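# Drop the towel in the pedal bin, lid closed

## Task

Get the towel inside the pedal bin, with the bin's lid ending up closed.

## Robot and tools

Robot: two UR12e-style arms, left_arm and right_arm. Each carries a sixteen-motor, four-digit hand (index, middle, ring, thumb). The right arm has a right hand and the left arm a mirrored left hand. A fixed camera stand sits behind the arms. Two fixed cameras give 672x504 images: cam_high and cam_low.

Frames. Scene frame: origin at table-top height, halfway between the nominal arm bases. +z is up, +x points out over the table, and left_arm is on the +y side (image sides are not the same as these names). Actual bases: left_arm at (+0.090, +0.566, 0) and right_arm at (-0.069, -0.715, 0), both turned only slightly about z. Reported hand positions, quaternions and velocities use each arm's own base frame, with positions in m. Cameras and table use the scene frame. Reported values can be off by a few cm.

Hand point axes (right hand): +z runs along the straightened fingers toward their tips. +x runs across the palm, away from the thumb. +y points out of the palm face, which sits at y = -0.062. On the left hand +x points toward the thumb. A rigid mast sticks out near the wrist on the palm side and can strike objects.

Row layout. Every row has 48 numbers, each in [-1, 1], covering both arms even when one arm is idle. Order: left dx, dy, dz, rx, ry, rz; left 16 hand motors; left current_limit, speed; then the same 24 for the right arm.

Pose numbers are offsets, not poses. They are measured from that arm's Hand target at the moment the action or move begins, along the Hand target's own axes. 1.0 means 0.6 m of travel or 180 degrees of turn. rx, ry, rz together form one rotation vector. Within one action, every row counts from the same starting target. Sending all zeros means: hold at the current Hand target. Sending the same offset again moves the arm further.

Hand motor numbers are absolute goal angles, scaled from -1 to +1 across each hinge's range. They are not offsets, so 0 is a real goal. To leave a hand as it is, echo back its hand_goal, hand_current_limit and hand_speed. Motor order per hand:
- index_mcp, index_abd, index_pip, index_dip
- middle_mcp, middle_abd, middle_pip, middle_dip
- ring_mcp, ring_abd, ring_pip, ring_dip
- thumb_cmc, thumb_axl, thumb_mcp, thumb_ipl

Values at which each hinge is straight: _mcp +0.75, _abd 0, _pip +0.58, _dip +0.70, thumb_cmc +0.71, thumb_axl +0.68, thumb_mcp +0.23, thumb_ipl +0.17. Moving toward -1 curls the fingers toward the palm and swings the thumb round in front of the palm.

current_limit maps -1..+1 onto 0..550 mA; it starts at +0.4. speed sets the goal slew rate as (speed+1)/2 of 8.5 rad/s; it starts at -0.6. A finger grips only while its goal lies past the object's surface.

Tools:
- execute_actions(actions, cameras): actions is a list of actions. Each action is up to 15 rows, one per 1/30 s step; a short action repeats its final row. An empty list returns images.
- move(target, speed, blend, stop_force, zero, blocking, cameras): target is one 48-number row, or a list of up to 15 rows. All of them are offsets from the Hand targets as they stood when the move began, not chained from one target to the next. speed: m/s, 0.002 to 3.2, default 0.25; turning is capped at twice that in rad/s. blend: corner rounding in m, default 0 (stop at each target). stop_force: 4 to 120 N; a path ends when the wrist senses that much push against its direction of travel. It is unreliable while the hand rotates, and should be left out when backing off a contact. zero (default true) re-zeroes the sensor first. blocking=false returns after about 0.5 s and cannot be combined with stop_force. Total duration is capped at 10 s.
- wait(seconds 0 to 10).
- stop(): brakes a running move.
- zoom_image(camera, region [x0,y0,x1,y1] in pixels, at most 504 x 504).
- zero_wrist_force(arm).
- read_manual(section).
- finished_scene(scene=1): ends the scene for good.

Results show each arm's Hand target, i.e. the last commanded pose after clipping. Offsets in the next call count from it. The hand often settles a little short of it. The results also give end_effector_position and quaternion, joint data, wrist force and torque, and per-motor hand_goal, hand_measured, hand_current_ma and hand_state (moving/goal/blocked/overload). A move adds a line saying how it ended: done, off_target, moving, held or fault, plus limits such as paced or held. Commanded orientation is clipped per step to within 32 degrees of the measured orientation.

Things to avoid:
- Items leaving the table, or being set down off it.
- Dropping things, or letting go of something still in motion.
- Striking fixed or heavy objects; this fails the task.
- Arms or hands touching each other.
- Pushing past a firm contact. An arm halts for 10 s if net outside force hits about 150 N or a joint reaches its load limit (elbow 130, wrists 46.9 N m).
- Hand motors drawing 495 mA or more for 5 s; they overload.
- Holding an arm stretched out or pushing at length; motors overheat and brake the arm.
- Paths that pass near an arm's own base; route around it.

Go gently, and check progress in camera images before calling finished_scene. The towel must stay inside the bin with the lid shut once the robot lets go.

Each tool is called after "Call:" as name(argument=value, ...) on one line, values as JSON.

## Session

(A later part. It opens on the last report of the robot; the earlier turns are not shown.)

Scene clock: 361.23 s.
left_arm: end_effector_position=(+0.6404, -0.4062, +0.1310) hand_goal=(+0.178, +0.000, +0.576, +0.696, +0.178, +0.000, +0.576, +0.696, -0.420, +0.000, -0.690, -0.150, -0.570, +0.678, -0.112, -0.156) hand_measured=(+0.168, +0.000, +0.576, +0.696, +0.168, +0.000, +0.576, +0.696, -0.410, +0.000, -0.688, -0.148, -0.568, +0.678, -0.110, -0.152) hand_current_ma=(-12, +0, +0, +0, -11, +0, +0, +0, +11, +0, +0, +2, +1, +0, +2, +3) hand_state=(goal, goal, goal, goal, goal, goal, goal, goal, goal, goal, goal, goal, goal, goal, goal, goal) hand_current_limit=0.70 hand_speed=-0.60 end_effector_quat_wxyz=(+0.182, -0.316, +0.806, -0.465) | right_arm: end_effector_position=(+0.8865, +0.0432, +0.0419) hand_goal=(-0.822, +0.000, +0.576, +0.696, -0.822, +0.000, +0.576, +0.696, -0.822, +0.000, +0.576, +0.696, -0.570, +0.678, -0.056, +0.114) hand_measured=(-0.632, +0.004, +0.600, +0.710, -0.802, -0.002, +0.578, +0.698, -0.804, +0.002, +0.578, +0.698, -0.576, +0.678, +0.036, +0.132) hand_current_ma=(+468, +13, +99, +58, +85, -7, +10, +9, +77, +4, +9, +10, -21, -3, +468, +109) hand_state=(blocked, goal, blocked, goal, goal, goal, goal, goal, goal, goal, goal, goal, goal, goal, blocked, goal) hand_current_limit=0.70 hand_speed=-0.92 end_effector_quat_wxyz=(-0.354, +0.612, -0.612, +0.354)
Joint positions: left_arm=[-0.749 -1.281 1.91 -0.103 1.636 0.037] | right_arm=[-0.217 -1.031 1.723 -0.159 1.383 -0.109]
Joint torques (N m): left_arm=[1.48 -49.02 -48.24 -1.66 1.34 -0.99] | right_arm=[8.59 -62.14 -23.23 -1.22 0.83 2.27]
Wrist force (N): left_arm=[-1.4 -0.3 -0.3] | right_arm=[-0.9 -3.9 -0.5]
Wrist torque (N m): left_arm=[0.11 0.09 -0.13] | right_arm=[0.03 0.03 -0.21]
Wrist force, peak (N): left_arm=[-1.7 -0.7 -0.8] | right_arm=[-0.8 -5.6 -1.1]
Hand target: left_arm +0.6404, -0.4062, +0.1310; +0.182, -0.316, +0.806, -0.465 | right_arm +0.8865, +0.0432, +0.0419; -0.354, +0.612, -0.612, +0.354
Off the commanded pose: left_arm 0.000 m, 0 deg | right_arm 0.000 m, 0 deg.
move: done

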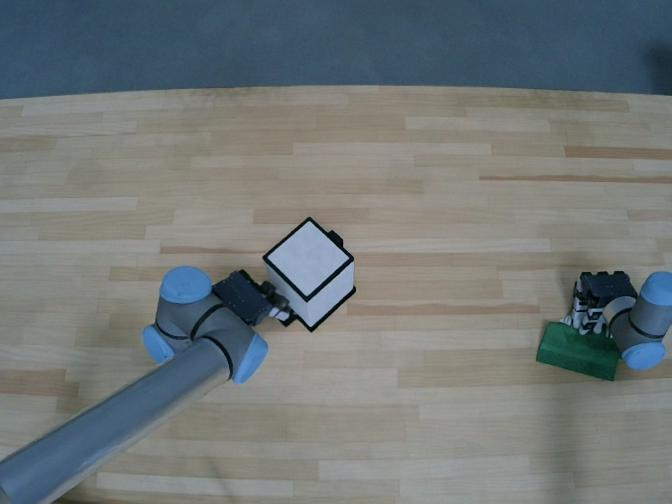

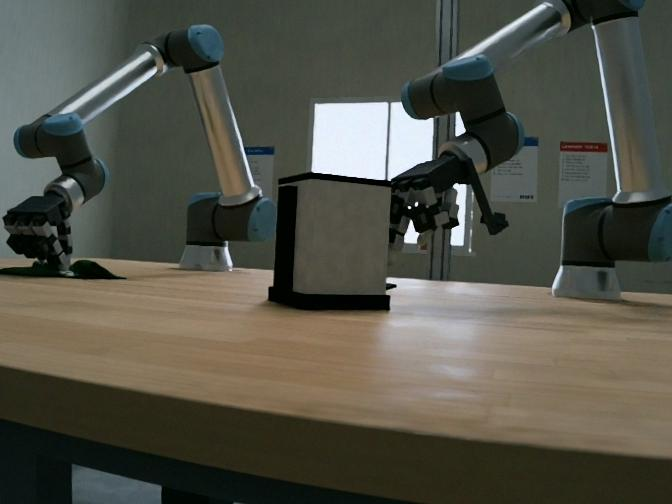

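Call:
move(target=[0, 0, 0, 0, 0, 0, 0.178, 0, 0.5766, 0.6957, 0.178, 0, 0.5766, 0.6957, -0.42, 0, -0.69, -0.15, -0.571, 0.678, -0.112, -0.157, 0.7, -0.6, 0, -0.2165, -0.125, 0, 0, 0, -0.822, 0, 0.5766, 0.6957, -0.822, 0, 0.5766, 0.6957, -0.822, 0, 0.5766, 0.6957, -0.571, 0.678, -0.056, 0.1135, 0.7, -0.6], speed=0.12, cameras=["cam_high", "cam_low"])

Call:
zoom_image(camera="cam_high", region=[480, 220, 672, 412])

Call:
zoom_image(camera="cam_low", region=[0, 120, 200, 320])

Scene clock: 369.77 s.
left_arm: end_effector_position=(+0.6404, -0.4062, +0.1310) hand_goal=(+0.178, +0.000, +0.576, +0.696, +0.178, +0.000, +0.576, +0.696, -0.420, +0.000, -0.690, -0.150, -0.570, +0.678, -0.112, -0.156) hand_measured=(+0.168, +0.000, +0.576, +0.696, +0.168, +0.000, +0.576, +0.696, -0.410, +0.000, -0.688, -0.148, -0.568, +0.678, -0.110, -0.152) hand_current_ma=(-12, +0, +0, +0, -11, +0, +0, +0, +11, +0, +0, +2, +1, +0, +2, +3) hand_state=(goal, goal, goal, goal, goal, goal, goal, goal, goal, goal, goal, goal, goal, goal, goal, goal) hand_current_limit=0.70 hand_speed=-0.60 end_effector_quat_wxyz=(+0.182, -0.316, +0.806, -0.465) | right_arm: end_effector_position=(+0.8864, +0.0432, +0.1918) hand_goal=(-0.822, +0.000, +0.576, +0.696, -0.822, +0.000, +0.576, +0.696, -0.822, +0.000, +0.576, +0.696, -0.570, +0.678, -0.056, +0.114) hand_measured=(-0.632, +0.004, +0.610, +0.714, -0.804, -0.002, +0.578, +0.698, -0.806, +0.002, +0.578, +0.698, -0.578, +0.678, +0.020, +0.132) hand_current_ma=(+468, +13, +151, +80, +80, -7, +10, +9, +72, +4, +9, +10, -32, -3, +456, +109) hand_state=(blocked, goal, blocked, goal, goal, goal, goal, goal, goal, goal, goal, goal, goal, goal, blocked, goal) hand_current_limit=0.70 hand_speed=-0.60 end_effector_quat_wxyz=(-0.354, +0.612, -0.612, +0.354)
Joint positions: left_arm=[-0.749 -1.281 1.91 -0.103 1.636 0.037] | right_arm=[-0.217 -1.165 1.622 0.077 1.383 -0.109]
Joint torques (N m): left_arm=[0.37 -49.69 -48.57 -2.16 1.3 -0.61] | right_arm=[-14.67 -101.07 -44.34 1.69 -1.34 -2.71]
Wrist force (N): left_arm=[-1.7 -0.4 -0.3] | right_arm=[-1.3 -1.5 0.1]
Wrist torque (N m): left_arm=[0.08 0.15 -0.16] | right_arm=[0.21 0.10 -0.30]
Wrist force, peak (N): left_arm=[-1.9 -0.4 -0.7] | right_arm=[-1.3 -5.3 -1.5]
Hand target: left_arm +0.6404, -0.4062, +0.1310; +0.182, -0.316, +0.806, -0.465 | right_arm +0.8864, +0.0431, +0.1919; -0.354, +0.612, -0.612, +0.354
Off the commanded pose: left_arm 0.000 m, 0 deg | right_arm 0.000 m, 0 deg.
move: done

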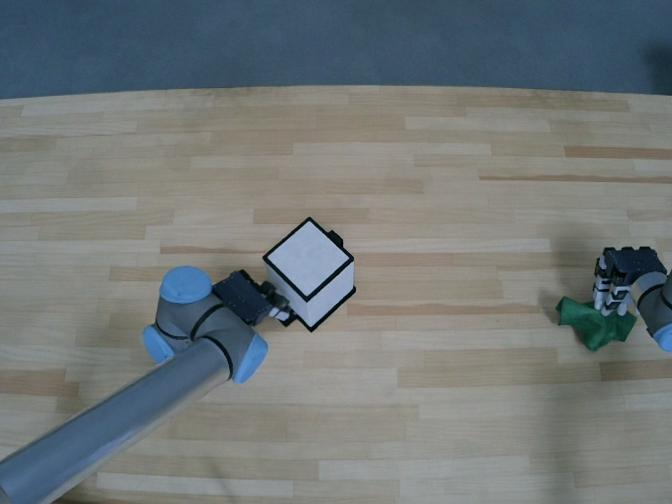

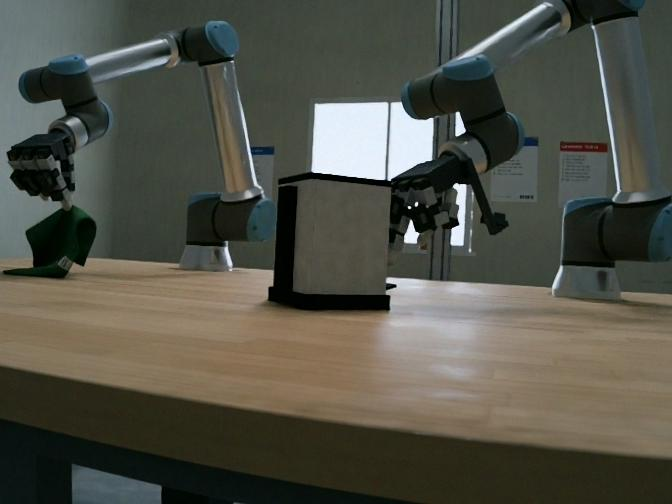

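Scaled by 2.625 from the camera's 672x504 image, which has a finer 960x720 frame.

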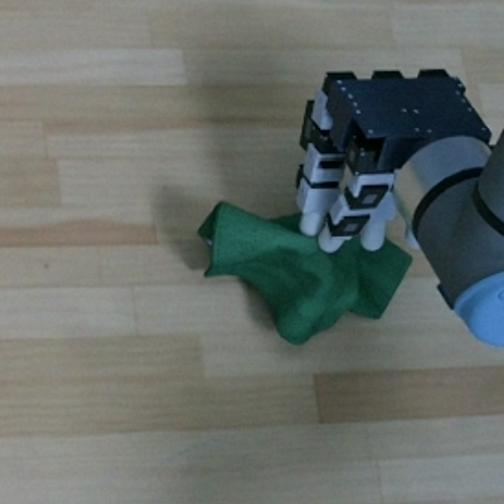

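Scaled by 2.520 from the camera's 672x504 image, which has a finer 960x720 frame.

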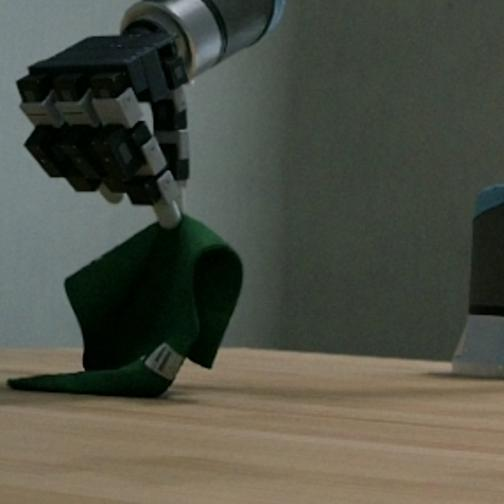

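Call:
move(target=[0, 0.065, 0.0375, 0, 0, 0, 0.178, 0, 0.5766, 0.6957, 0.178, 0, 0.5766, 0.6957, -0.42, 0, -0.69, -0.15, -0.571, 0.678, -0.112, -0.157, 0.7, -0.6, 0, -0.2887, -0.1667, 0, 0, 0, -0.822, 0, 0.5766, 0.6957, -0.822, 0, 0.5766, 0.6957, -0.822, 0, 0.5766, 0.6957, -0.571, 0.678, -0.056, 0.1135, 0.7, -0.6], speed=0.15, stop_force=30, cameras=["cam_high", "cam_low"])

Call:
zoom_image(camera="cam_high", region=[230, 190, 390, 350])

Call:
zoom_image(camera="cam_low", region=[260, 100, 500, 330])

Call:
zoom_image(camera="cam_low", region=[0, 60, 240, 300])

Scene clock: 381.37 s.
left_arm: end_effector_position=(+0.6403, -0.4062, +0.0859) hand_goal=(+0.178, +0.000, +0.576, +0.696, +0.178, +0.000, +0.576, +0.696, -0.420, +0.000, -0.690, -0.150, -0.570, +0.678, -0.112, -0.156) hand_measured=(+0.168, +0.000, +0.572, +0.694, +0.164, +0.000, +0.568, +0.690, -0.410, +0.000, -0.688, -0.148, -0.568, +0.678, -0.110, -0.152) hand_current_ma=(-12, +0, -2, -1, -15, +0, -6, -4, +11, +0, +0, +2, +1, +0, +2, +3) hand_state=(goal, goal, goal, goal, goal, goal, goal, goal, goal, goal, goal, goal, goal, goal, goal, goal) hand_current_limit=0.70 hand_speed=-0.60 end_effector_quat_wxyz=(+0.182, -0.316, +0.806, -0.465) | right_arm: end_effector_position=(+0.8862, +0.0431, +0.3919) hand_goal=(-0.822, +0.000, +0.576, +0.696, -0.822, +0.000, +0.576, +0.696, -0.822, +0.000, +0.576, +0.696, -0.570, +0.678, -0.056, +0.114) hand_measured=(-0.632, +0.004, +0.612, +0.716, -0.804, -0.002, +0.578, +0.698, -0.806, +0.002, +0.578, +0.698, -0.578, +0.678, +0.018, +0.132) hand_current_ma=(+467, +15, +154, +82, +78, -7, +10, +9, +70, +4, +9, +10, -33, -3, +444, +109) hand_state=(blocked, goal, blocked, goal, goal, goal, goal, goal, goal, goal, goal, goal, goal, goal, blocked, goal) hand_current_limit=0.70 hand_speed=-0.60 end_effector_quat_wxyz=(-0.354, +0.612, -0.612, +0.354)
Joint positions: left_arm=[-0.749 -1.233 1.942 -0.183 1.636 0.037] | right_arm=[-0.217 -1.26 1.386 0.407 1.383 -0.109]
Joint torques (N m): left_arm=[-13.57 -46.39 -24.84 -2.14 -1.76 -2.52] | right_arm=[-15.35 -77.69 -48.33 1.94 0.2 -3]
Wrist force (N): left_arm=[-1.8 -2.3 -2.9] | right_arm=[-1.0 -1.1 0.5]
Wrist torque (N m): left_arm=[0.19 0.07 -0.10] | right_arm=[0.24 0.08 -0.26]
Wrist force, peak (N): left_arm=[-1.5 -8.1 -8.6] | right_arm=[-1.2 -2.6 -0.3]
Hand target: left_arm +0.6403, -0.4062, +0.0859; +0.182, -0.316, +0.806, -0.465 | right_arm +0.8862, +0.0431, +0.3919; -0.354, +0.612, -0.612, +0.354
Off the commanded pose: left_arm 0.000 m, 0 deg | right_arm 0.000 m, 0 deg.
move: done

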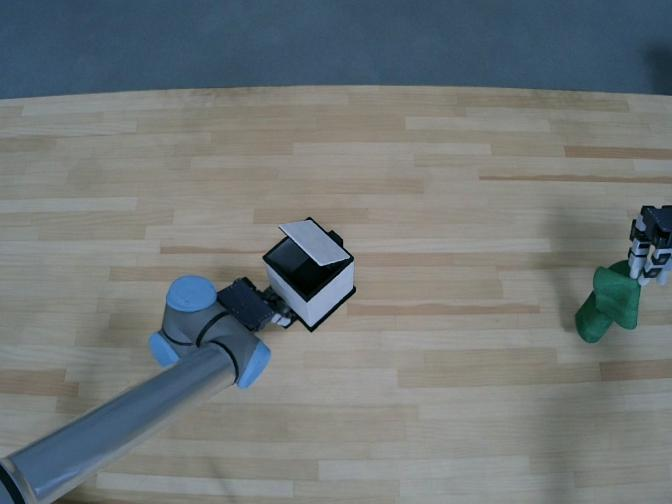

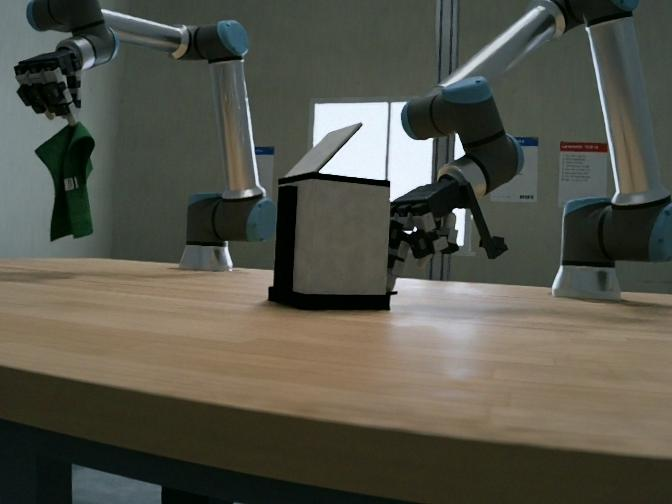

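Scaled by 3.150 from the camera's 672x504 image, which has a finer 960x720 frame.

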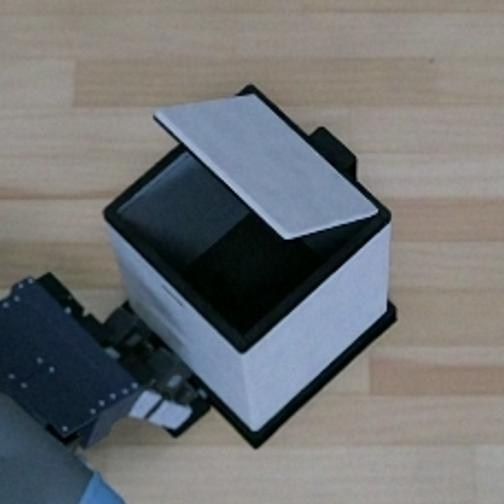

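Scaled by 2.100 from the camera's 672x504 image, which has a finer 960x720 frame.

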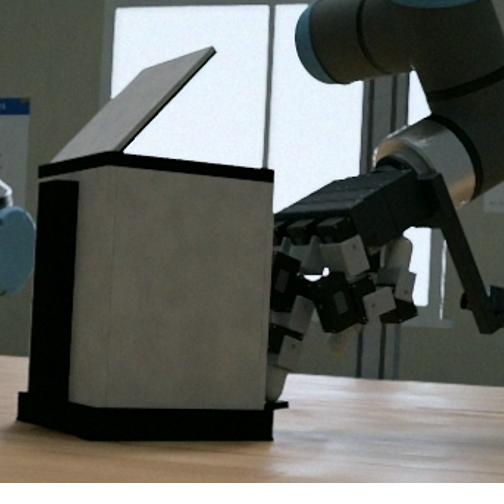

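Scaled by 2.100 from the camera's 672x504 image, which has a finer 960x720 frame.

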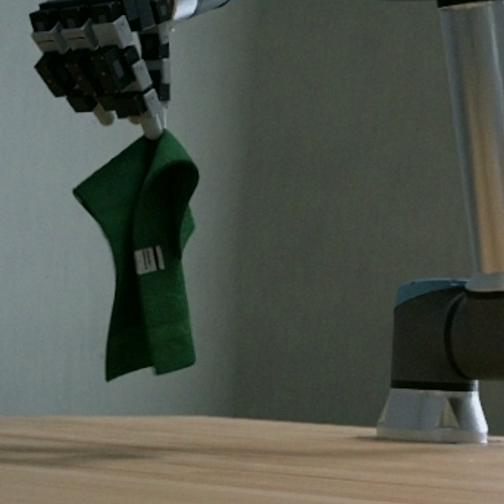

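Call:
move(target=[0, 0.0173, 0.01, 0, 0, 0, 0.178, 0, 0.5766, 0.6957, 0.178, 0, 0.5766, 0.6957, -0.42, 0, -0.69, -0.15, -0.571, 0.678, -0.112, -0.157, 0.7, -0.6, 0, 0, 0, 0, 0, 0, -0.822, 0, 0.5766, 0.6957, -0.822, 0, 0.5766, 0.6957, -0.822, 0, 0.5766, 0.6957, -0.571, 0.678, -0.056, 0.1135, 0.7, -0.6], speed=0.02, stop_force=25)

Call:
move(target=[[0, 0, 0, 0, 0, 0, 0.178, 0, 0.5766, 0.6957, 0.178, 0, 0.5766, 0.6957, -0.42, 0, -0.69, -0.15, -0.571, 0.678, -0.112, -0.157, 0.7, -0.6, -0.6505, -0.1228, -0.3242, 0.2894, -0.1606, -0.2454, -0.822, 0, 0.5766, 0.6957, -0.822, 0, 0.5766, 0.6957, -0.822, 0, 0.5766, 0.6957, -0.571, 0.678, -0.056, 0.1135, 0.7, -0.6], [0, 0, 0, 0, 0, 0, 0.178, 0, 0.5766, 0.6957, 0.178, 0, 0.5766, 0.6957, -0.42, 0, -0.69, -0.15, -0.571, 0.678, -0.112, -0.157, 0.7, -0.6, -0.9655, -0.16, -0.2598, 0.2894, -0.1606, -0.2454, -0.822, 0, 0.5766, 0.6957, -0.822, 0, 0.5766, 0.6957, -0.822, 0, 0.5766, 0.6957, -0.571, 0.678, -0.056, 0.1135, 0.7, -0.6]], speed=0.25, blend=0.05, cameras=["cam_high", "cam_low"])

Call:
zoom_image(camera="cam_high", region=[230, 190, 490, 390])

Call:
zoom_image(camera="cam_low", region=[130, 40, 500, 330])

Scene clock: 439.53 s.
left_arm: end_effector_position=(+0.6404, -0.4062, +0.0786) hand_goal=(+0.178, +0.000, +0.576, +0.696, +0.178, +0.000, +0.576, +0.696, -0.420, +0.000, -0.690, -0.150, -0.570, +0.678, -0.112, -0.156) hand_measured=(+0.168, +0.000, +0.572, +0.692, +0.164, +0.000, +0.566, +0.678, -0.410, +0.000, -0.688, -0.148, -0.568, +0.678, -0.110, -0.152) hand_current_ma=(-11, +0, -3, -3, -16, +0, -11, -22, +11, +0, +0, +2, +1, +0, +2, +3) hand_state=(goal, goal, goal, goal, goal, goal, goal, goal, goal, goal, goal, goal, goal, goal, goal, goal) hand_current_limit=0.70 hand_speed=-0.60 end_effector_quat_wxyz=(+0.182, -0.316, +0.806, -0.465) | right_arm: end_effector_position=(+0.8862, +0.0431, +0.3919) hand_goal=(-0.822, +0.000, +0.576, +0.696, -0.822, +0.000, +0.576, +0.696, -0.822, +0.000, +0.576, +0.696, -0.570, +0.678, -0.056, +0.114) hand_measured=(-0.632, +0.004, +0.612, +0.716, -0.804, -0.002, +0.578, +0.698, -0.806, +0.002, +0.578, +0.698, -0.578, +0.678, +0.018, +0.132) hand_current_ma=(+468, +15, +154, +82, +78, -7, +10, +9, +70, +4, +9, +10, -33, -3, +444, +109) hand_state=(blocked, goal, blocked, goal, goal, goal, goal, goal, goal, goal, goal, goal, goal, goal, blocked, goal) hand_current_limit=0.70 hand_speed=-0.60 end_effector_quat_wxyz=(-0.354, +0.612, -0.612, +0.354)
Joint positions: left_arm=[-0.749 -1.224 1.946 -0.197 1.636 0.037] | right_arm=[-0.217 -1.259 1.386 0.407 1.383 -0.109]
Joint torques (N m): left_arm=[-15.81 -56.45 -33.92 4.51 -1.06 -2.46] | right_arm=[11.55 -61.18 -47.86 1.44 -0.05 -2.69]
Wrist force (N): left_arm=[-1.6 -21.4 -21.2] | right_arm=[-0.7 -1.4 0.9]
Wrist torque (N m): left_arm=[1.28 -0.18 0.15] | right_arm=[0.14 0.02 -0.25]
Wrist force, peak (N): left_arm=[-1.1 -30.1 -29.3] | right_arm=[-1.4 -1.9 1.1]
Hand target: left_arm +0.6404, -0.4062, +0.0786; +0.182, -0.316, +0.806, -0.466 (not the last commanded pose) | right_arm +0.8862, +0.0431, +0.3919; -0.354, +0.612, -0.612, +0.354
Off the commanded pose: left_arm 0.005 m, 0 deg | right_arm 0.000 m, 0 deg.
move: contact (left_arm)

Scene clock: 443.47 s.
left_arm: end_effector_position=(+0.6404, -0.4062, +0.0786) hand_goal=(+0.178, +0.000, +0.576, +0.696, +0.178, +0.000, +0.576, +0.696, -0.420, +0.000, -0.690, -0.150, -0.570, +0.678, -0.112, -0.156) hand_measured=(+0.168, +0.000, +0.572, +0.692, +0.164, +0.000, +0.566, +0.678, -0.410, +0.000, -0.688, -0.148, -0.568, +0.678, -0.110, -0.152) hand_current_ma=(-11, +0, -3, -3, -16, +0, -11, -22, +11, +0, +0, +2, +1, +0, +2, +3) hand_state=(goal, goal, goal, goal, goal, goal, goal, goal, goal, goal, goal, goal, goal, goal, goal, goal) hand_current_limit=0.70 hand_speed=-0.60 end_effector_quat_wxyz=(+0.182, -0.316, +0.806, -0.465) | right_arm: end_effector_position=(+0.7994, +0.6223, +0.5531) hand_goal=(-0.822, +0.000, +0.576, +0.696, -0.822, +0.000, +0.576, +0.696, -0.822, +0.000, +0.576, +0.696, -0.570, +0.678, -0.056, +0.114) hand_measured=(-0.632, +0.010, +0.612, +0.716, -0.818, +0.000, +0.578, +0.698, -0.818, +0.002, +0.578, +0.698, -0.576, +0.678, +0.018, +0.132) hand_current_ma=(+467, +38, +155, +83, +14, +0, +10, +9, +13, +4, +9, +10, -23, -3, +442, +109) hand_state=(blocked, goal, blocked, goal, goal, goal, goal, goal, goal, goal, goal, goal, goal, goal, blocked, goal) hand_current_limit=0.70 hand_speed=-0.60 end_effector_quat_wxyz=(-0.558, +0.641, -0.036, +0.525)
Joint positions: left_arm=[-0.749 -1.224 1.946 -0.197 1.636 0.037] | right_arm=[0.444 -1.333 1.455 -0.307 1.259 -0.642]
Joint torques (N m): left_arm=[-10.85 -55.96 -32.95 2.26 -0.66 -2.48] | right_arm=[17.3 -53.11 -50.12 -1.26 1.56 -3.64]
Wrist force (N): left_arm=[-1.7 -21.1 -21.2] | right_arm=[-1.3 -1.5 0.7]
Wrist torque (N m): left_arm=[1.30 -0.17 0.14] | right_arm=[-0.19 0.22 0.09]
Wrist force, peak (N): left_arm=[-1.2 -22.3 -22.0] | right_arm=[-2.8 -2.3 2.3]
Hand target: left_arm +0.6404, -0.4062, +0.0786; +0.182, -0.316, +0.806, -0.466 | right_arm +0.7994, +0.6224, +0.5531; -0.558, +0.641, -0.036, +0.525
Off the commanded pose: left_arm 0.000 m, 0 deg | right_arm 0.000 m, 0 deg.
move: done

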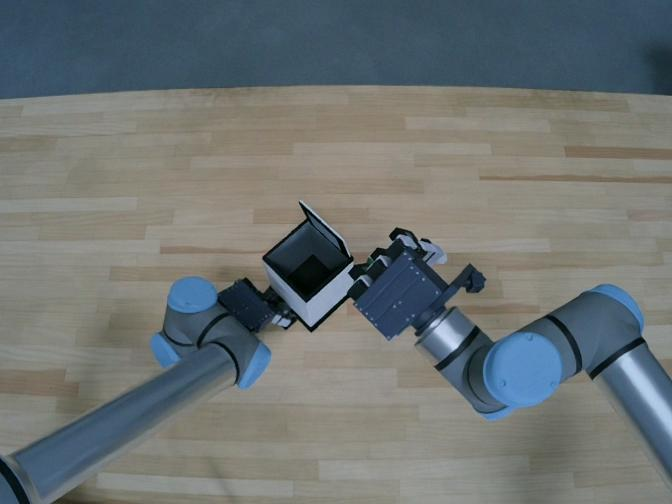

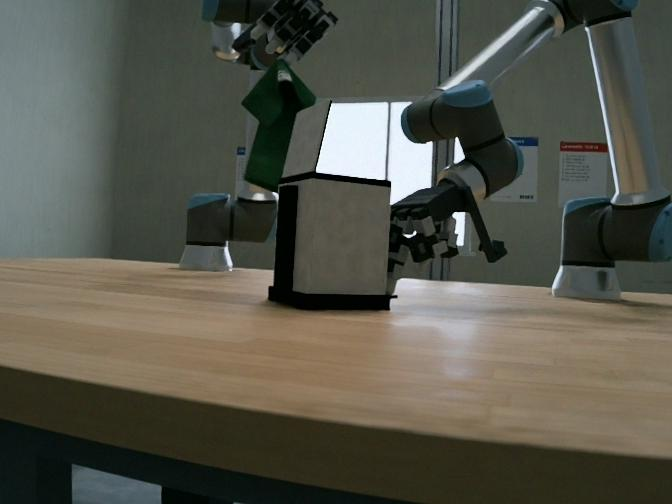

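Scaled by 1.938 from the camera's 672x504 image, which has a finer 960x720 frame.

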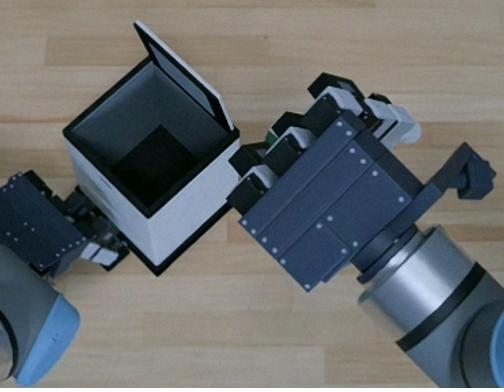

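Scaled by 1.362 from the camera's 672x504 image, which has a finer 960x720 frame.

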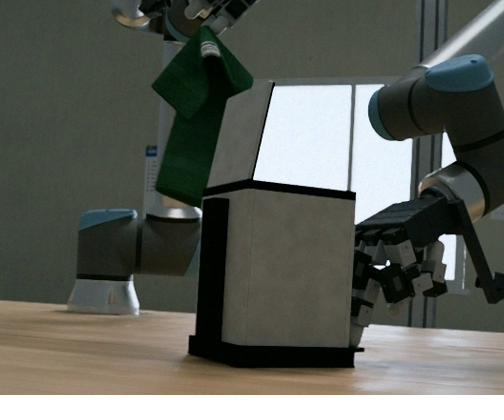

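Call:
move(target=[[0, 0, 0, 0, 0, 0, 0.178, 0, 0.5766, 0.6957, 0.178, 0, 0.5766, 0.6957, -0.42, 0, -0.69, -0.15, -0.571, 0.678, -0.112, -0.157, 0.7, -0.6, 0.0128, -0.0202, 0.106, 0, 0, 0, -0.822, 0, 0.5766, 0.6957, -0.822, 0, 0.5766, 0.6957, -0.822, 0, 0.5766, 0.6957, -0.571, 0.678, -0.056, 0.1135, 0.7, -0.6], [0, 0, 0, 0, 0, 0, 0.178, 0, 0.5766, 0.6957, 0.178, 0, 0.5766, 0.6957, -0.42, 0, -0.69, -0.15, -0.571, 0.678, -0.112, -0.157, 0.7, -0.6, -0.0275, 0.014, 0.4018, 0, 0, 0, -0.822, 0, 0.5766, 0.6957, -0.822, 0, 0.5766, 0.6957, -0.822, 0, 0.5766, 0.6957, -0.571, 0.678, -0.056, 0.1135, 0.7, -0.6]], speed=0.15, blend=0.03, cameras=["cam_high", "cam_low"])

Call:
zoom_image(camera="cam_low", region=[230, 0, 530, 240])

Call:
zoom_image(camera="cam_high", region=[200, 150, 460, 350])

Scene clock: 486.70 s.
left_arm: end_effector_position=(+0.6404, -0.4062, +0.0786) hand_goal=(+0.178, +0.000, +0.576, +0.696, +0.178, +0.000, +0.576, +0.696, -0.420, +0.000, -0.690, -0.150, -0.570, +0.678, -0.112, -0.156) hand_measured=(+0.168, +0.000, +0.572, +0.692, +0.164, +0.000, +0.566, +0.678, -0.410, +0.000, -0.688, -0.148, -0.568, +0.678, -0.110, -0.152) hand_current_ma=(-11, +0, -3, -3, -16, +0, -11, -22, +11, +0, +0, +2, +1, +0, +2, +3) hand_state=(goal, goal, goal, goal, goal, goal, goal, goal, goal, goal, goal, goal, goal, goal, goal, goal) hand_current_limit=0.70 hand_speed=-0.60 end_effector_quat_wxyz=(+0.182, -0.316, +0.806, -0.466) | right_arm: end_effector_position=(+0.9686, +0.7933, +0.5784) hand_goal=(-0.822, +0.000, +0.576, +0.696, -0.822, +0.000, +0.576, +0.696, -0.822, +0.000, +0.576, +0.696, -0.570, +0.678, -0.056, +0.114) hand_measured=(-0.632, +0.010, +0.612, +0.716, -0.820, +0.000, +0.578, +0.698, -0.820, +0.002, +0.578, +0.698, -0.576, +0.678, +0.018, +0.132) hand_current_ma=(+468, +38, +155, +83, +11, +0, +10, +9, +10, +4, +9, +10, -23, -3, +442, +109) hand_state=(blocked, goal, blocked, goal, goal, goal, goal, goal, goal, goal, goal, goal, goal, goal, blocked, goal) hand_current_limit=0.70 hand_speed=-0.60 end_effector_quat_wxyz=(-0.558, +0.641, -0.036, +0.525)
Joint positions: left_arm=[-0.749 -1.224 1.946 -0.197 1.636 0.037] | right_arm=[0.528 -0.88 0.741 -0.042 1.342 -0.658]
Joint torques (N m): left_arm=[-0.25 -54.09 -31.82 1.11 0.93 -0.6] | right_arm=[15.35 -87.31 -51.45 -1.44 1.79 -3.62]
Wrist force (N): left_arm=[-1.3 -21.7 -21.5] | right_arm=[-1.6 -1.7 0.7]
Wrist torque (N m): left_arm=[1.31 -0.19 0.15] | right_arm=[-0.17 0.27 0.04]
Wrist force, peak (N): left_arm=[-1.6 -22.6 -22.1] | right_arm=[-2.1 -1.8 1.1]
Hand target: left_arm +0.6404, -0.4062, +0.0786; +0.182, -0.316, +0.806, -0.466 | right_arm +0.9686, +0.7933, +0.5784; -0.558, +0.641, -0.036, +0.525
Off the commanded pose: left_arm 0.000 m, 0 deg | right_arm 0.000 m, 0 deg.
move: done

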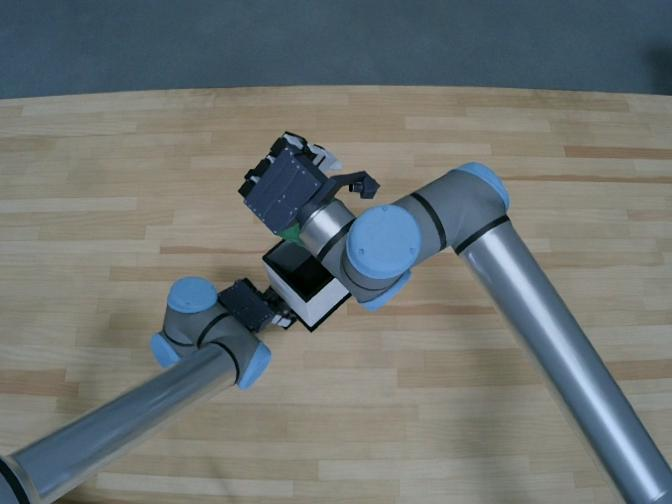

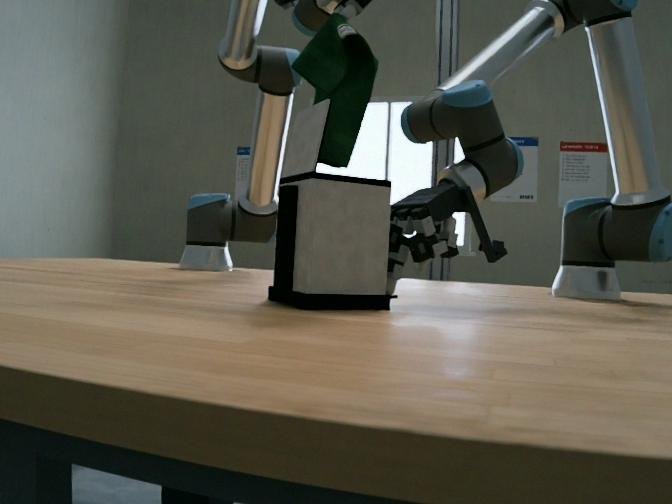

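Scaled by 1.680 from the camera's 672x504 image, which has a finer 960x720 frame.

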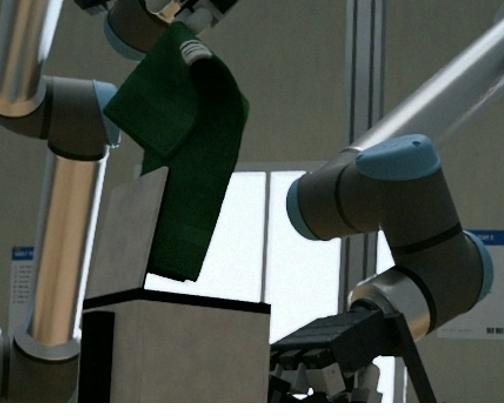

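Scaled by 1.938 from the camera's 672x504 image, which has a finer 960x720 frame.

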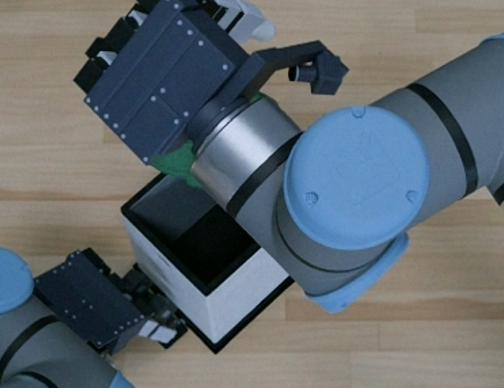

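Call:
move(target=[0, 0, 0, 0, 0, 0, 0.178, 0, 0.5766, 0.6957, 0.178, 0, 0.5766, 0.6957, -0.42, 0, -0.69, -0.15, -0.571, 0.678, -0.112, -0.157, 0.7, -0.6, -0.1471, 0.1561, -0.0254, -0.0359, -0.0428, -0.055, -0.822, 0, 0.5766, 0.6957, -0.822, 0, 0.5766, 0.6957, -0.822, 0, 0.5766, 0.6957, -0.571, 0.678, -0.056, 0.1135, 0.7, -0.6], speed=0.12, cameras=["cam_high", "cam_low"])

Call:
zoom_image(camera="cam_low", region=[230, 0, 530, 240])

Call:
zoom_image(camera="cam_high", region=[200, 150, 460, 350])

Scene clock: 503.27 s.
left_arm: end_effector_position=(+0.6404, -0.4062, +0.0786) hand_goal=(+0.178, +0.000, +0.576, +0.696, +0.178, +0.000, +0.576, +0.696, -0.420, +0.000, -0.690, -0.150, -0.570, +0.678, -0.112, -0.156) hand_measured=(+0.168, +0.000, +0.572, +0.692, +0.164, +0.000, +0.566, +0.678, -0.410, +0.000, -0.688, -0.148, -0.568, +0.678, -0.110, -0.152) hand_current_ma=(-11, +0, -3, -3, -16, +0, -11, -22, +11, +0, +0, +2, +1, +0, +2, +3) hand_state=(goal, goal, goal, goal, goal, goal, goal, goal, goal, goal, goal, goal, goal, goal, goal, goal) hand_current_limit=0.70 hand_speed=-0.60 end_effector_quat_wxyz=(+0.182, -0.316, +0.806, -0.466) | right_arm: end_effector_position=(+0.9689, +0.8037, +0.4492) hand_goal=(-0.822, +0.000, +0.576, +0.696, -0.822, +0.000, +0.576, +0.696, -0.822, +0.000, +0.576, +0.696, -0.570, +0.678, -0.056, +0.114) hand_measured=(-0.632, +0.012, +0.612, +0.716, -0.820, +0.000, +0.578, +0.698, -0.820, +0.002, +0.578, +0.698, -0.576, +0.678, +0.018, +0.132) hand_current_ma=(+468, +39, +155, +83, +11, +2, +10, +9, +10, +4, +9, +10, -22, -3, +440, +109) hand_state=(blocked, goal, blocked, goal, goal, goal, goal, goal, goal, goal, goal, goal, goal, goal, blocked, goal) hand_current_limit=0.70 hand_speed=-0.60 end_effector_quat_wxyz=(-0.475, +0.706, +0.028, +0.524)
Joint positions: left_arm=[-0.749 -1.224 1.946 -0.197 1.636 0.037] | right_arm=[0.549 -0.809 0.78 0.028 1.344 -0.873]
Joint torques (N m): left_arm=[1.06 -52.85 -31.17 0.94 0.71 0.13] | right_arm=[15.11 -97.87 -51.11 -0.3 1.58 -3.12]
Wrist force (N): left_arm=[-1.4 -21.5 -21.2] | right_arm=[-1.9 -1.4 1.1]
Wrist torque (N m): left_arm=[1.28 -0.20 0.16] | right_arm=[-0.18 0.33 0.08]
Wrist force, peak (N): left_arm=[-1.5 -22.4 -22.3] | right_arm=[-3.0 -1.1 1.6]
Hand target: left_arm +0.6404, -0.4062, +0.0786; +0.182, -0.316, +0.806, -0.466 | right_arm +0.9689, +0.8037, +0.4492; -0.475, +0.706, +0.028, +0.524
Off the commanded pose: left_arm 0.000 m, 0 deg | right_arm 0.000 m, 0 deg.
move: done

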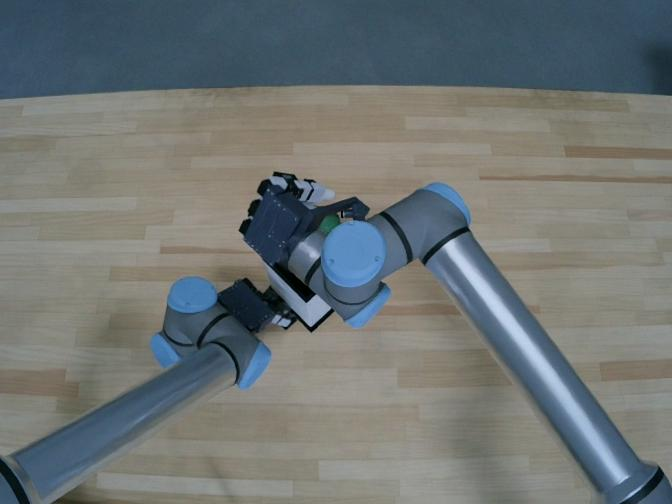

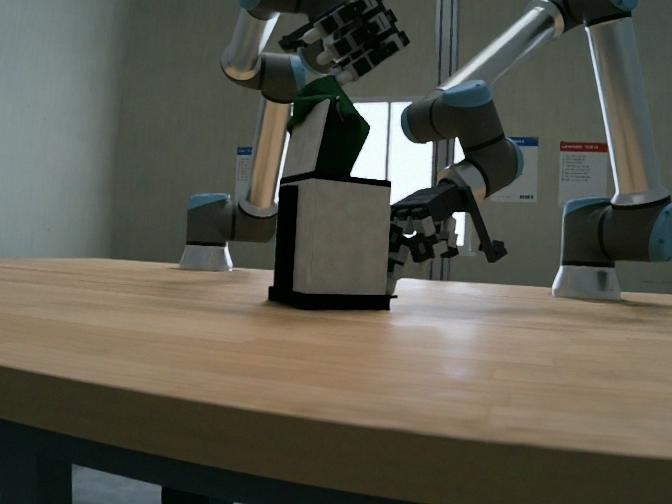

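Scaled by 1.680 from the camera's 672x504 image, which has a finer 960x720 frame.

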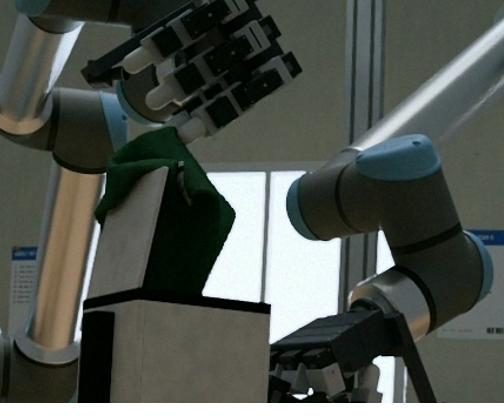

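Scaled by 1.938 from the camera's 672x504 image, which has a finer 960x720 frame.

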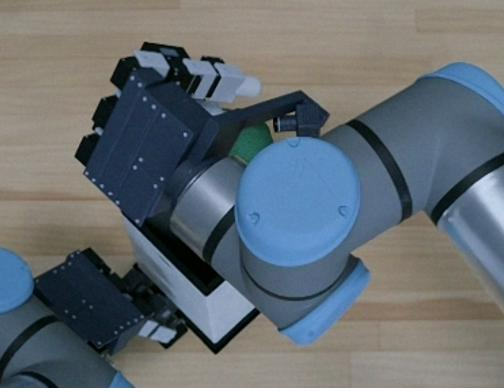

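Call:
move(target=[0, 0, 0, 0, 0, 0, 0.178, 0, 0.5766, 0.6957, 0.178, 0, 0.5766, 0.6957, -0.42, 0, -0.69, -0.15, -0.571, 0.678, -0.112, -0.157, 0.7, -0.6, 0.036, -0.1388, 0.0013, 0, 0, 0, -0.822, 0, 0.5766, 0.6957, -0.822, 0, 0.5766, 0.6957, -0.822, 0, 0.5766, 0.6957, -0.571, 0.678, -0.056, 0.1135, 0.7, -0.6], speed=0.12, cameras=["cam_high", "cam_low"])

Call:
zoom_image(camera="cam_low", region=[230, 0, 530, 240])

Call:
zoom_image(camera="cam_high", region=[200, 150, 460, 350])

Scene clock: 538.07 s.
left_arm: end_effector_position=(+0.6404, -0.4062, +0.0786) hand_goal=(+0.178, +0.000, +0.576, +0.696, +0.178, +0.000, +0.576, +0.696, -0.420, +0.000, -0.690, -0.150, -0.570, +0.678, -0.112, -0.156) hand_measured=(+0.168, +0.000, +0.572, +0.692, +0.164, +0.000, +0.566, +0.678, -0.410, +0.000, -0.688, -0.148, -0.568, +0.678, -0.110, -0.152) hand_current_ma=(-11, +0, -3, -3, -16, +0, -11, -22, +11, +0, +0, +2, +1, +0, +2, +3) hand_state=(goal, goal, goal, goal, goal, goal, goal, goal, goal, goal, goal, goal, goal, goal, goal, goal) hand_current_limit=0.70 hand_speed=-0.60 end_effector_quat_wxyz=(+0.182, -0.316, +0.806, -0.466) | right_arm: end_effector_position=(+0.9345, +0.8399, +0.5192) hand_goal=(-0.822, +0.000, +0.576, +0.696, -0.822, +0.000, +0.576, +0.696, -0.822, +0.000, +0.576, +0.696, -0.570, +0.678, -0.056, +0.114) hand_measured=(-0.632, +0.014, +0.612, +0.716, -0.820, +0.000, +0.578, +0.698, -0.820, +0.002, +0.578, +0.698, -0.576, +0.678, +0.010, +0.132) hand_current_ma=(+468, +54, +155, +83, +11, +2, +10, +9, +10, +4, +9, +10, -21, -3, +399, +109) hand_state=(blocked, goal, blocked, goal, goal, goal, goal, goal, goal, goal, goal, goal, goal, goal, blocked, goal) hand_current_limit=0.70 hand_speed=-0.60 end_effector_quat_wxyz=(-0.475, +0.706, +0.028, +0.524)
Joint positions: left_arm=[-0.749 -1.224 1.946 -0.197 1.636 0.037] | right_arm=[0.598 -0.794 0.63 0.163 1.393 -0.873]
Joint torques (N m): left_arm=[-1.65 -53.72 -31.28 1.25 0.39 0.18] | right_arm=[15.56 -95.86 -51.35 -1.02 1.8 -2.16]
Wrist force (N): left_arm=[-1.3 -21.1 -21.5] | right_arm=[-1.9 -1.6 1.4]
Wrist torque (N m): left_arm=[1.33 -0.23 0.16] | right_arm=[-0.24 0.33 0.10]
Wrist force, peak (N): left_arm=[-1.2 -22.8 -22.3] | right_arm=[-1.3 -3.0 1.7]
Hand target: left_arm +0.6404, -0.4062, +0.0786; +0.182, -0.316, +0.806, -0.466 | right_arm +0.9345, +0.8399, +0.5192; -0.475, +0.706, +0.028, +0.524
Off the commanded pose: left_arm 0.000 m, 0 deg | right_arm 0.000 m, 0 deg.
move: done

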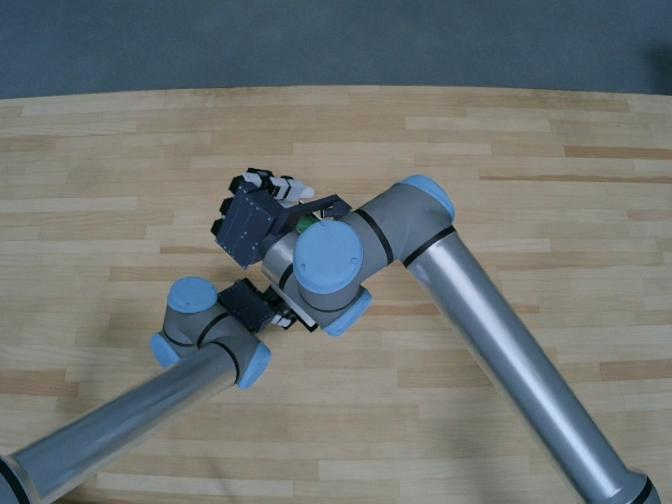

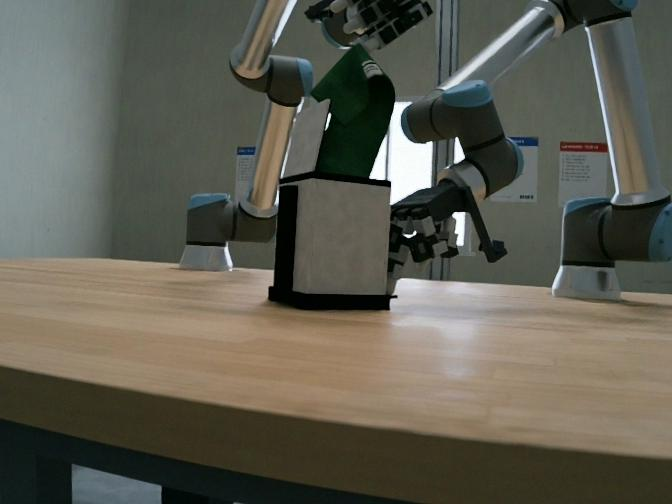

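Scaled by 1.680 from the camera's 672x504 image, which has a finer 960x720 frame.

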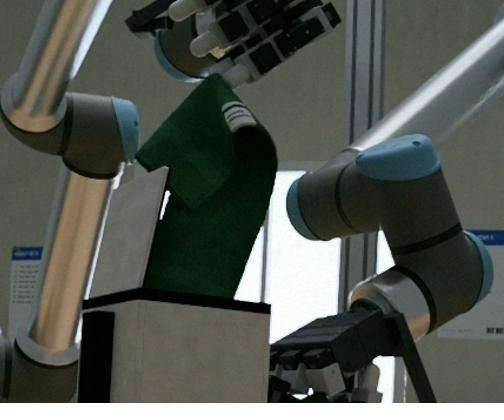

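Scaled by 1.938 from the camera's 672x504 image, which has a finer 960x720 frame.

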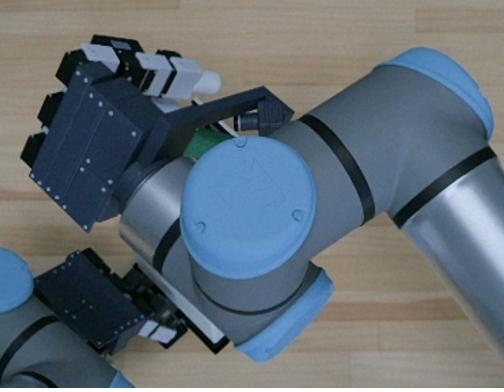

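Call:
move(target=[0, 0, 0, 0, 0, 0, 0.178, 0, 0.5766, 0.6957, 0.178, 0, 0.5766, 0.6957, -0.42, 0, -0.69, -0.15, -0.571, 0.678, -0.112, -0.157, 0.7, -0.6, -0.0762, 0.0378, 0.0005, 0, 0, 0, -0.822, 0, 0.5766, 0.6957, -0.822, 0, 0.5766, 0.6957, -0.822, 0, 0.5766, 0.6957, -0.571, 0.678, -0.056, 0.1135, 0.7, -0.6], speed=0.08, cameras=["cam_high", "cam_low"])

Call:
zoom_image(camera="cam_low", region=[230, 0, 530, 240])

Call:
zoom_image(camera="cam_high", region=[200, 150, 460, 350])

Scene clock: 557.57 s.
left_arm: end_effector_position=(+0.6404, -0.4062, +0.0786) hand_goal=(+0.178, +0.000, +0.576, +0.696, +0.178, +0.000, +0.576, +0.696, -0.420, +0.000, -0.690, -0.150, -0.570, +0.678, -0.112, -0.156) hand_measured=(+0.168, +0.000, +0.572, +0.692, +0.164, +0.000, +0.566, +0.678, -0.410, +0.000, -0.688, -0.148, -0.568, +0.678, -0.110, -0.152) hand_current_ma=(-11, +0, -3, -3, -16, +0, -11, -22, +11, +0, +0, +2, +1, +0, +2, +3) hand_state=(goal, goal, goal, goal, goal, goal, goal, goal, goal, goal, goal, goal, goal, goal, goal, goal) hand_current_limit=0.70 hand_speed=-0.60 end_effector_quat_wxyz=(+0.182, -0.316, +0.806, -0.466) | right_arm: end_effector_position=(+0.9263, +0.8487, +0.4697) hand_goal=(-0.822, +0.000, +0.576, +0.696, -0.822, +0.000, +0.576, +0.696, -0.822, +0.000, +0.576, +0.696, -0.570, +0.678, -0.056, +0.114) hand_measured=(-0.632, +0.016, +0.612, +0.716, -0.820, +0.000, +0.578, +0.698, -0.820, +0.002, +0.578, +0.698, -0.576, +0.678, +0.010, +0.132) hand_current_ma=(+467, +54, +155, +83, +11, +2, +10, +9, +10, +4, +9, +10, -21, -3, +399, +109) hand_state=(blocked, goal, blocked, goal, goal, goal, goal, goal, goal, goal, goal, goal, goal, goal, blocked, goal) hand_current_limit=0.70 hand_speed=-0.60 end_effector_quat_wxyz=(-0.475, +0.706, +0.028, +0.524)
Joint positions: left_arm=[-0.749 -1.224 1.946 -0.197 1.636 0.037] | right_arm=[0.61 -0.808 0.741 0.066 1.405 -0.873]
Joint torques (N m): left_arm=[1.41 -55.67 -30.79 1.44 -0.14 0.12] | right_arm=[15.34 -137.29 -36.37 -4.02 1.88 -1.45]
Wrist force (N): left_arm=[-1.5 -22.4 -21.9] | right_arm=[-1.7 -1.6 1.6]
Wrist torque (N m): left_arm=[1.26 -0.17 0.15] | right_arm=[-0.24 0.30 0.09]
Wrist force, peak (N): left_arm=[-1.4 -22.3 -22.4] | right_arm=[-2.7 -1.5 2.0]
Hand target: left_arm +0.6404, -0.4062, +0.0786; +0.182, -0.316, +0.806, -0.466 | right_arm +0.9263, +0.8487, +0.4696; -0.475, +0.706, +0.028, +0.524
Off the commanded pose: left_arm 0.000 m, 0 deg | right_arm 0.000 m, 0 deg.
move: done

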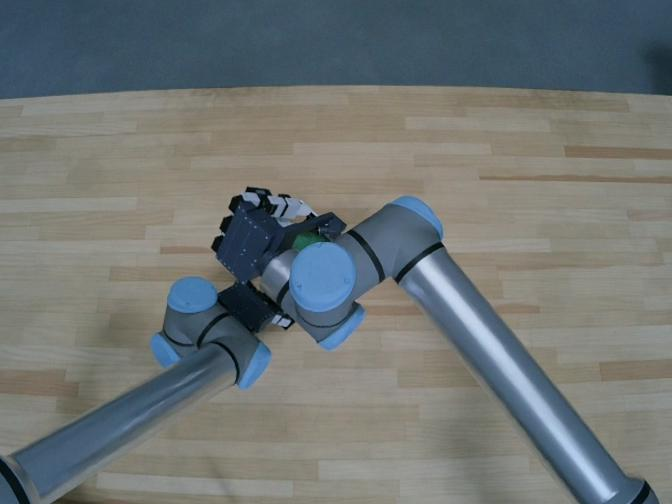

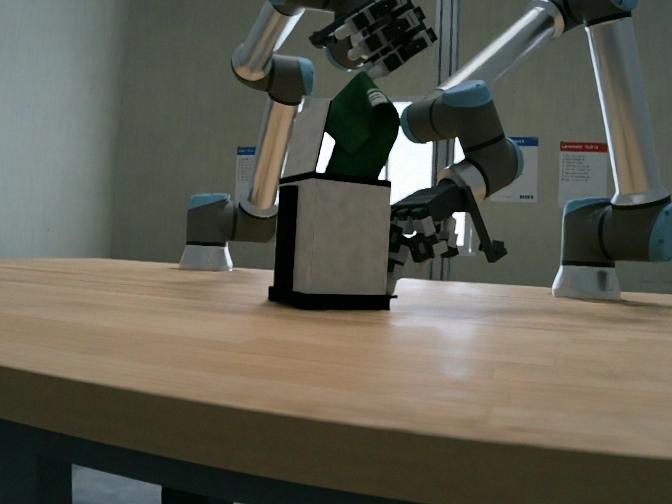

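Scaled by 1.680 from the camera's 672x504 image, which has a finer 960x720 frame.

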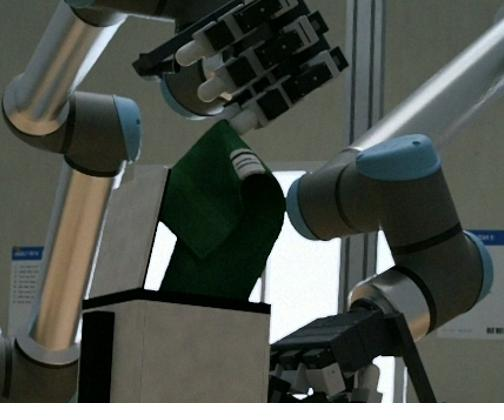

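Scaled by 1.938 from the camera's 672x504 image, which has a finer 960x720 frame.

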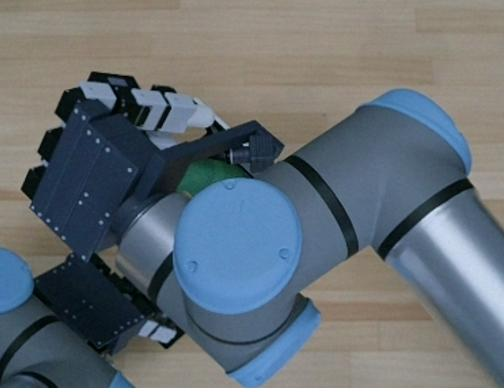

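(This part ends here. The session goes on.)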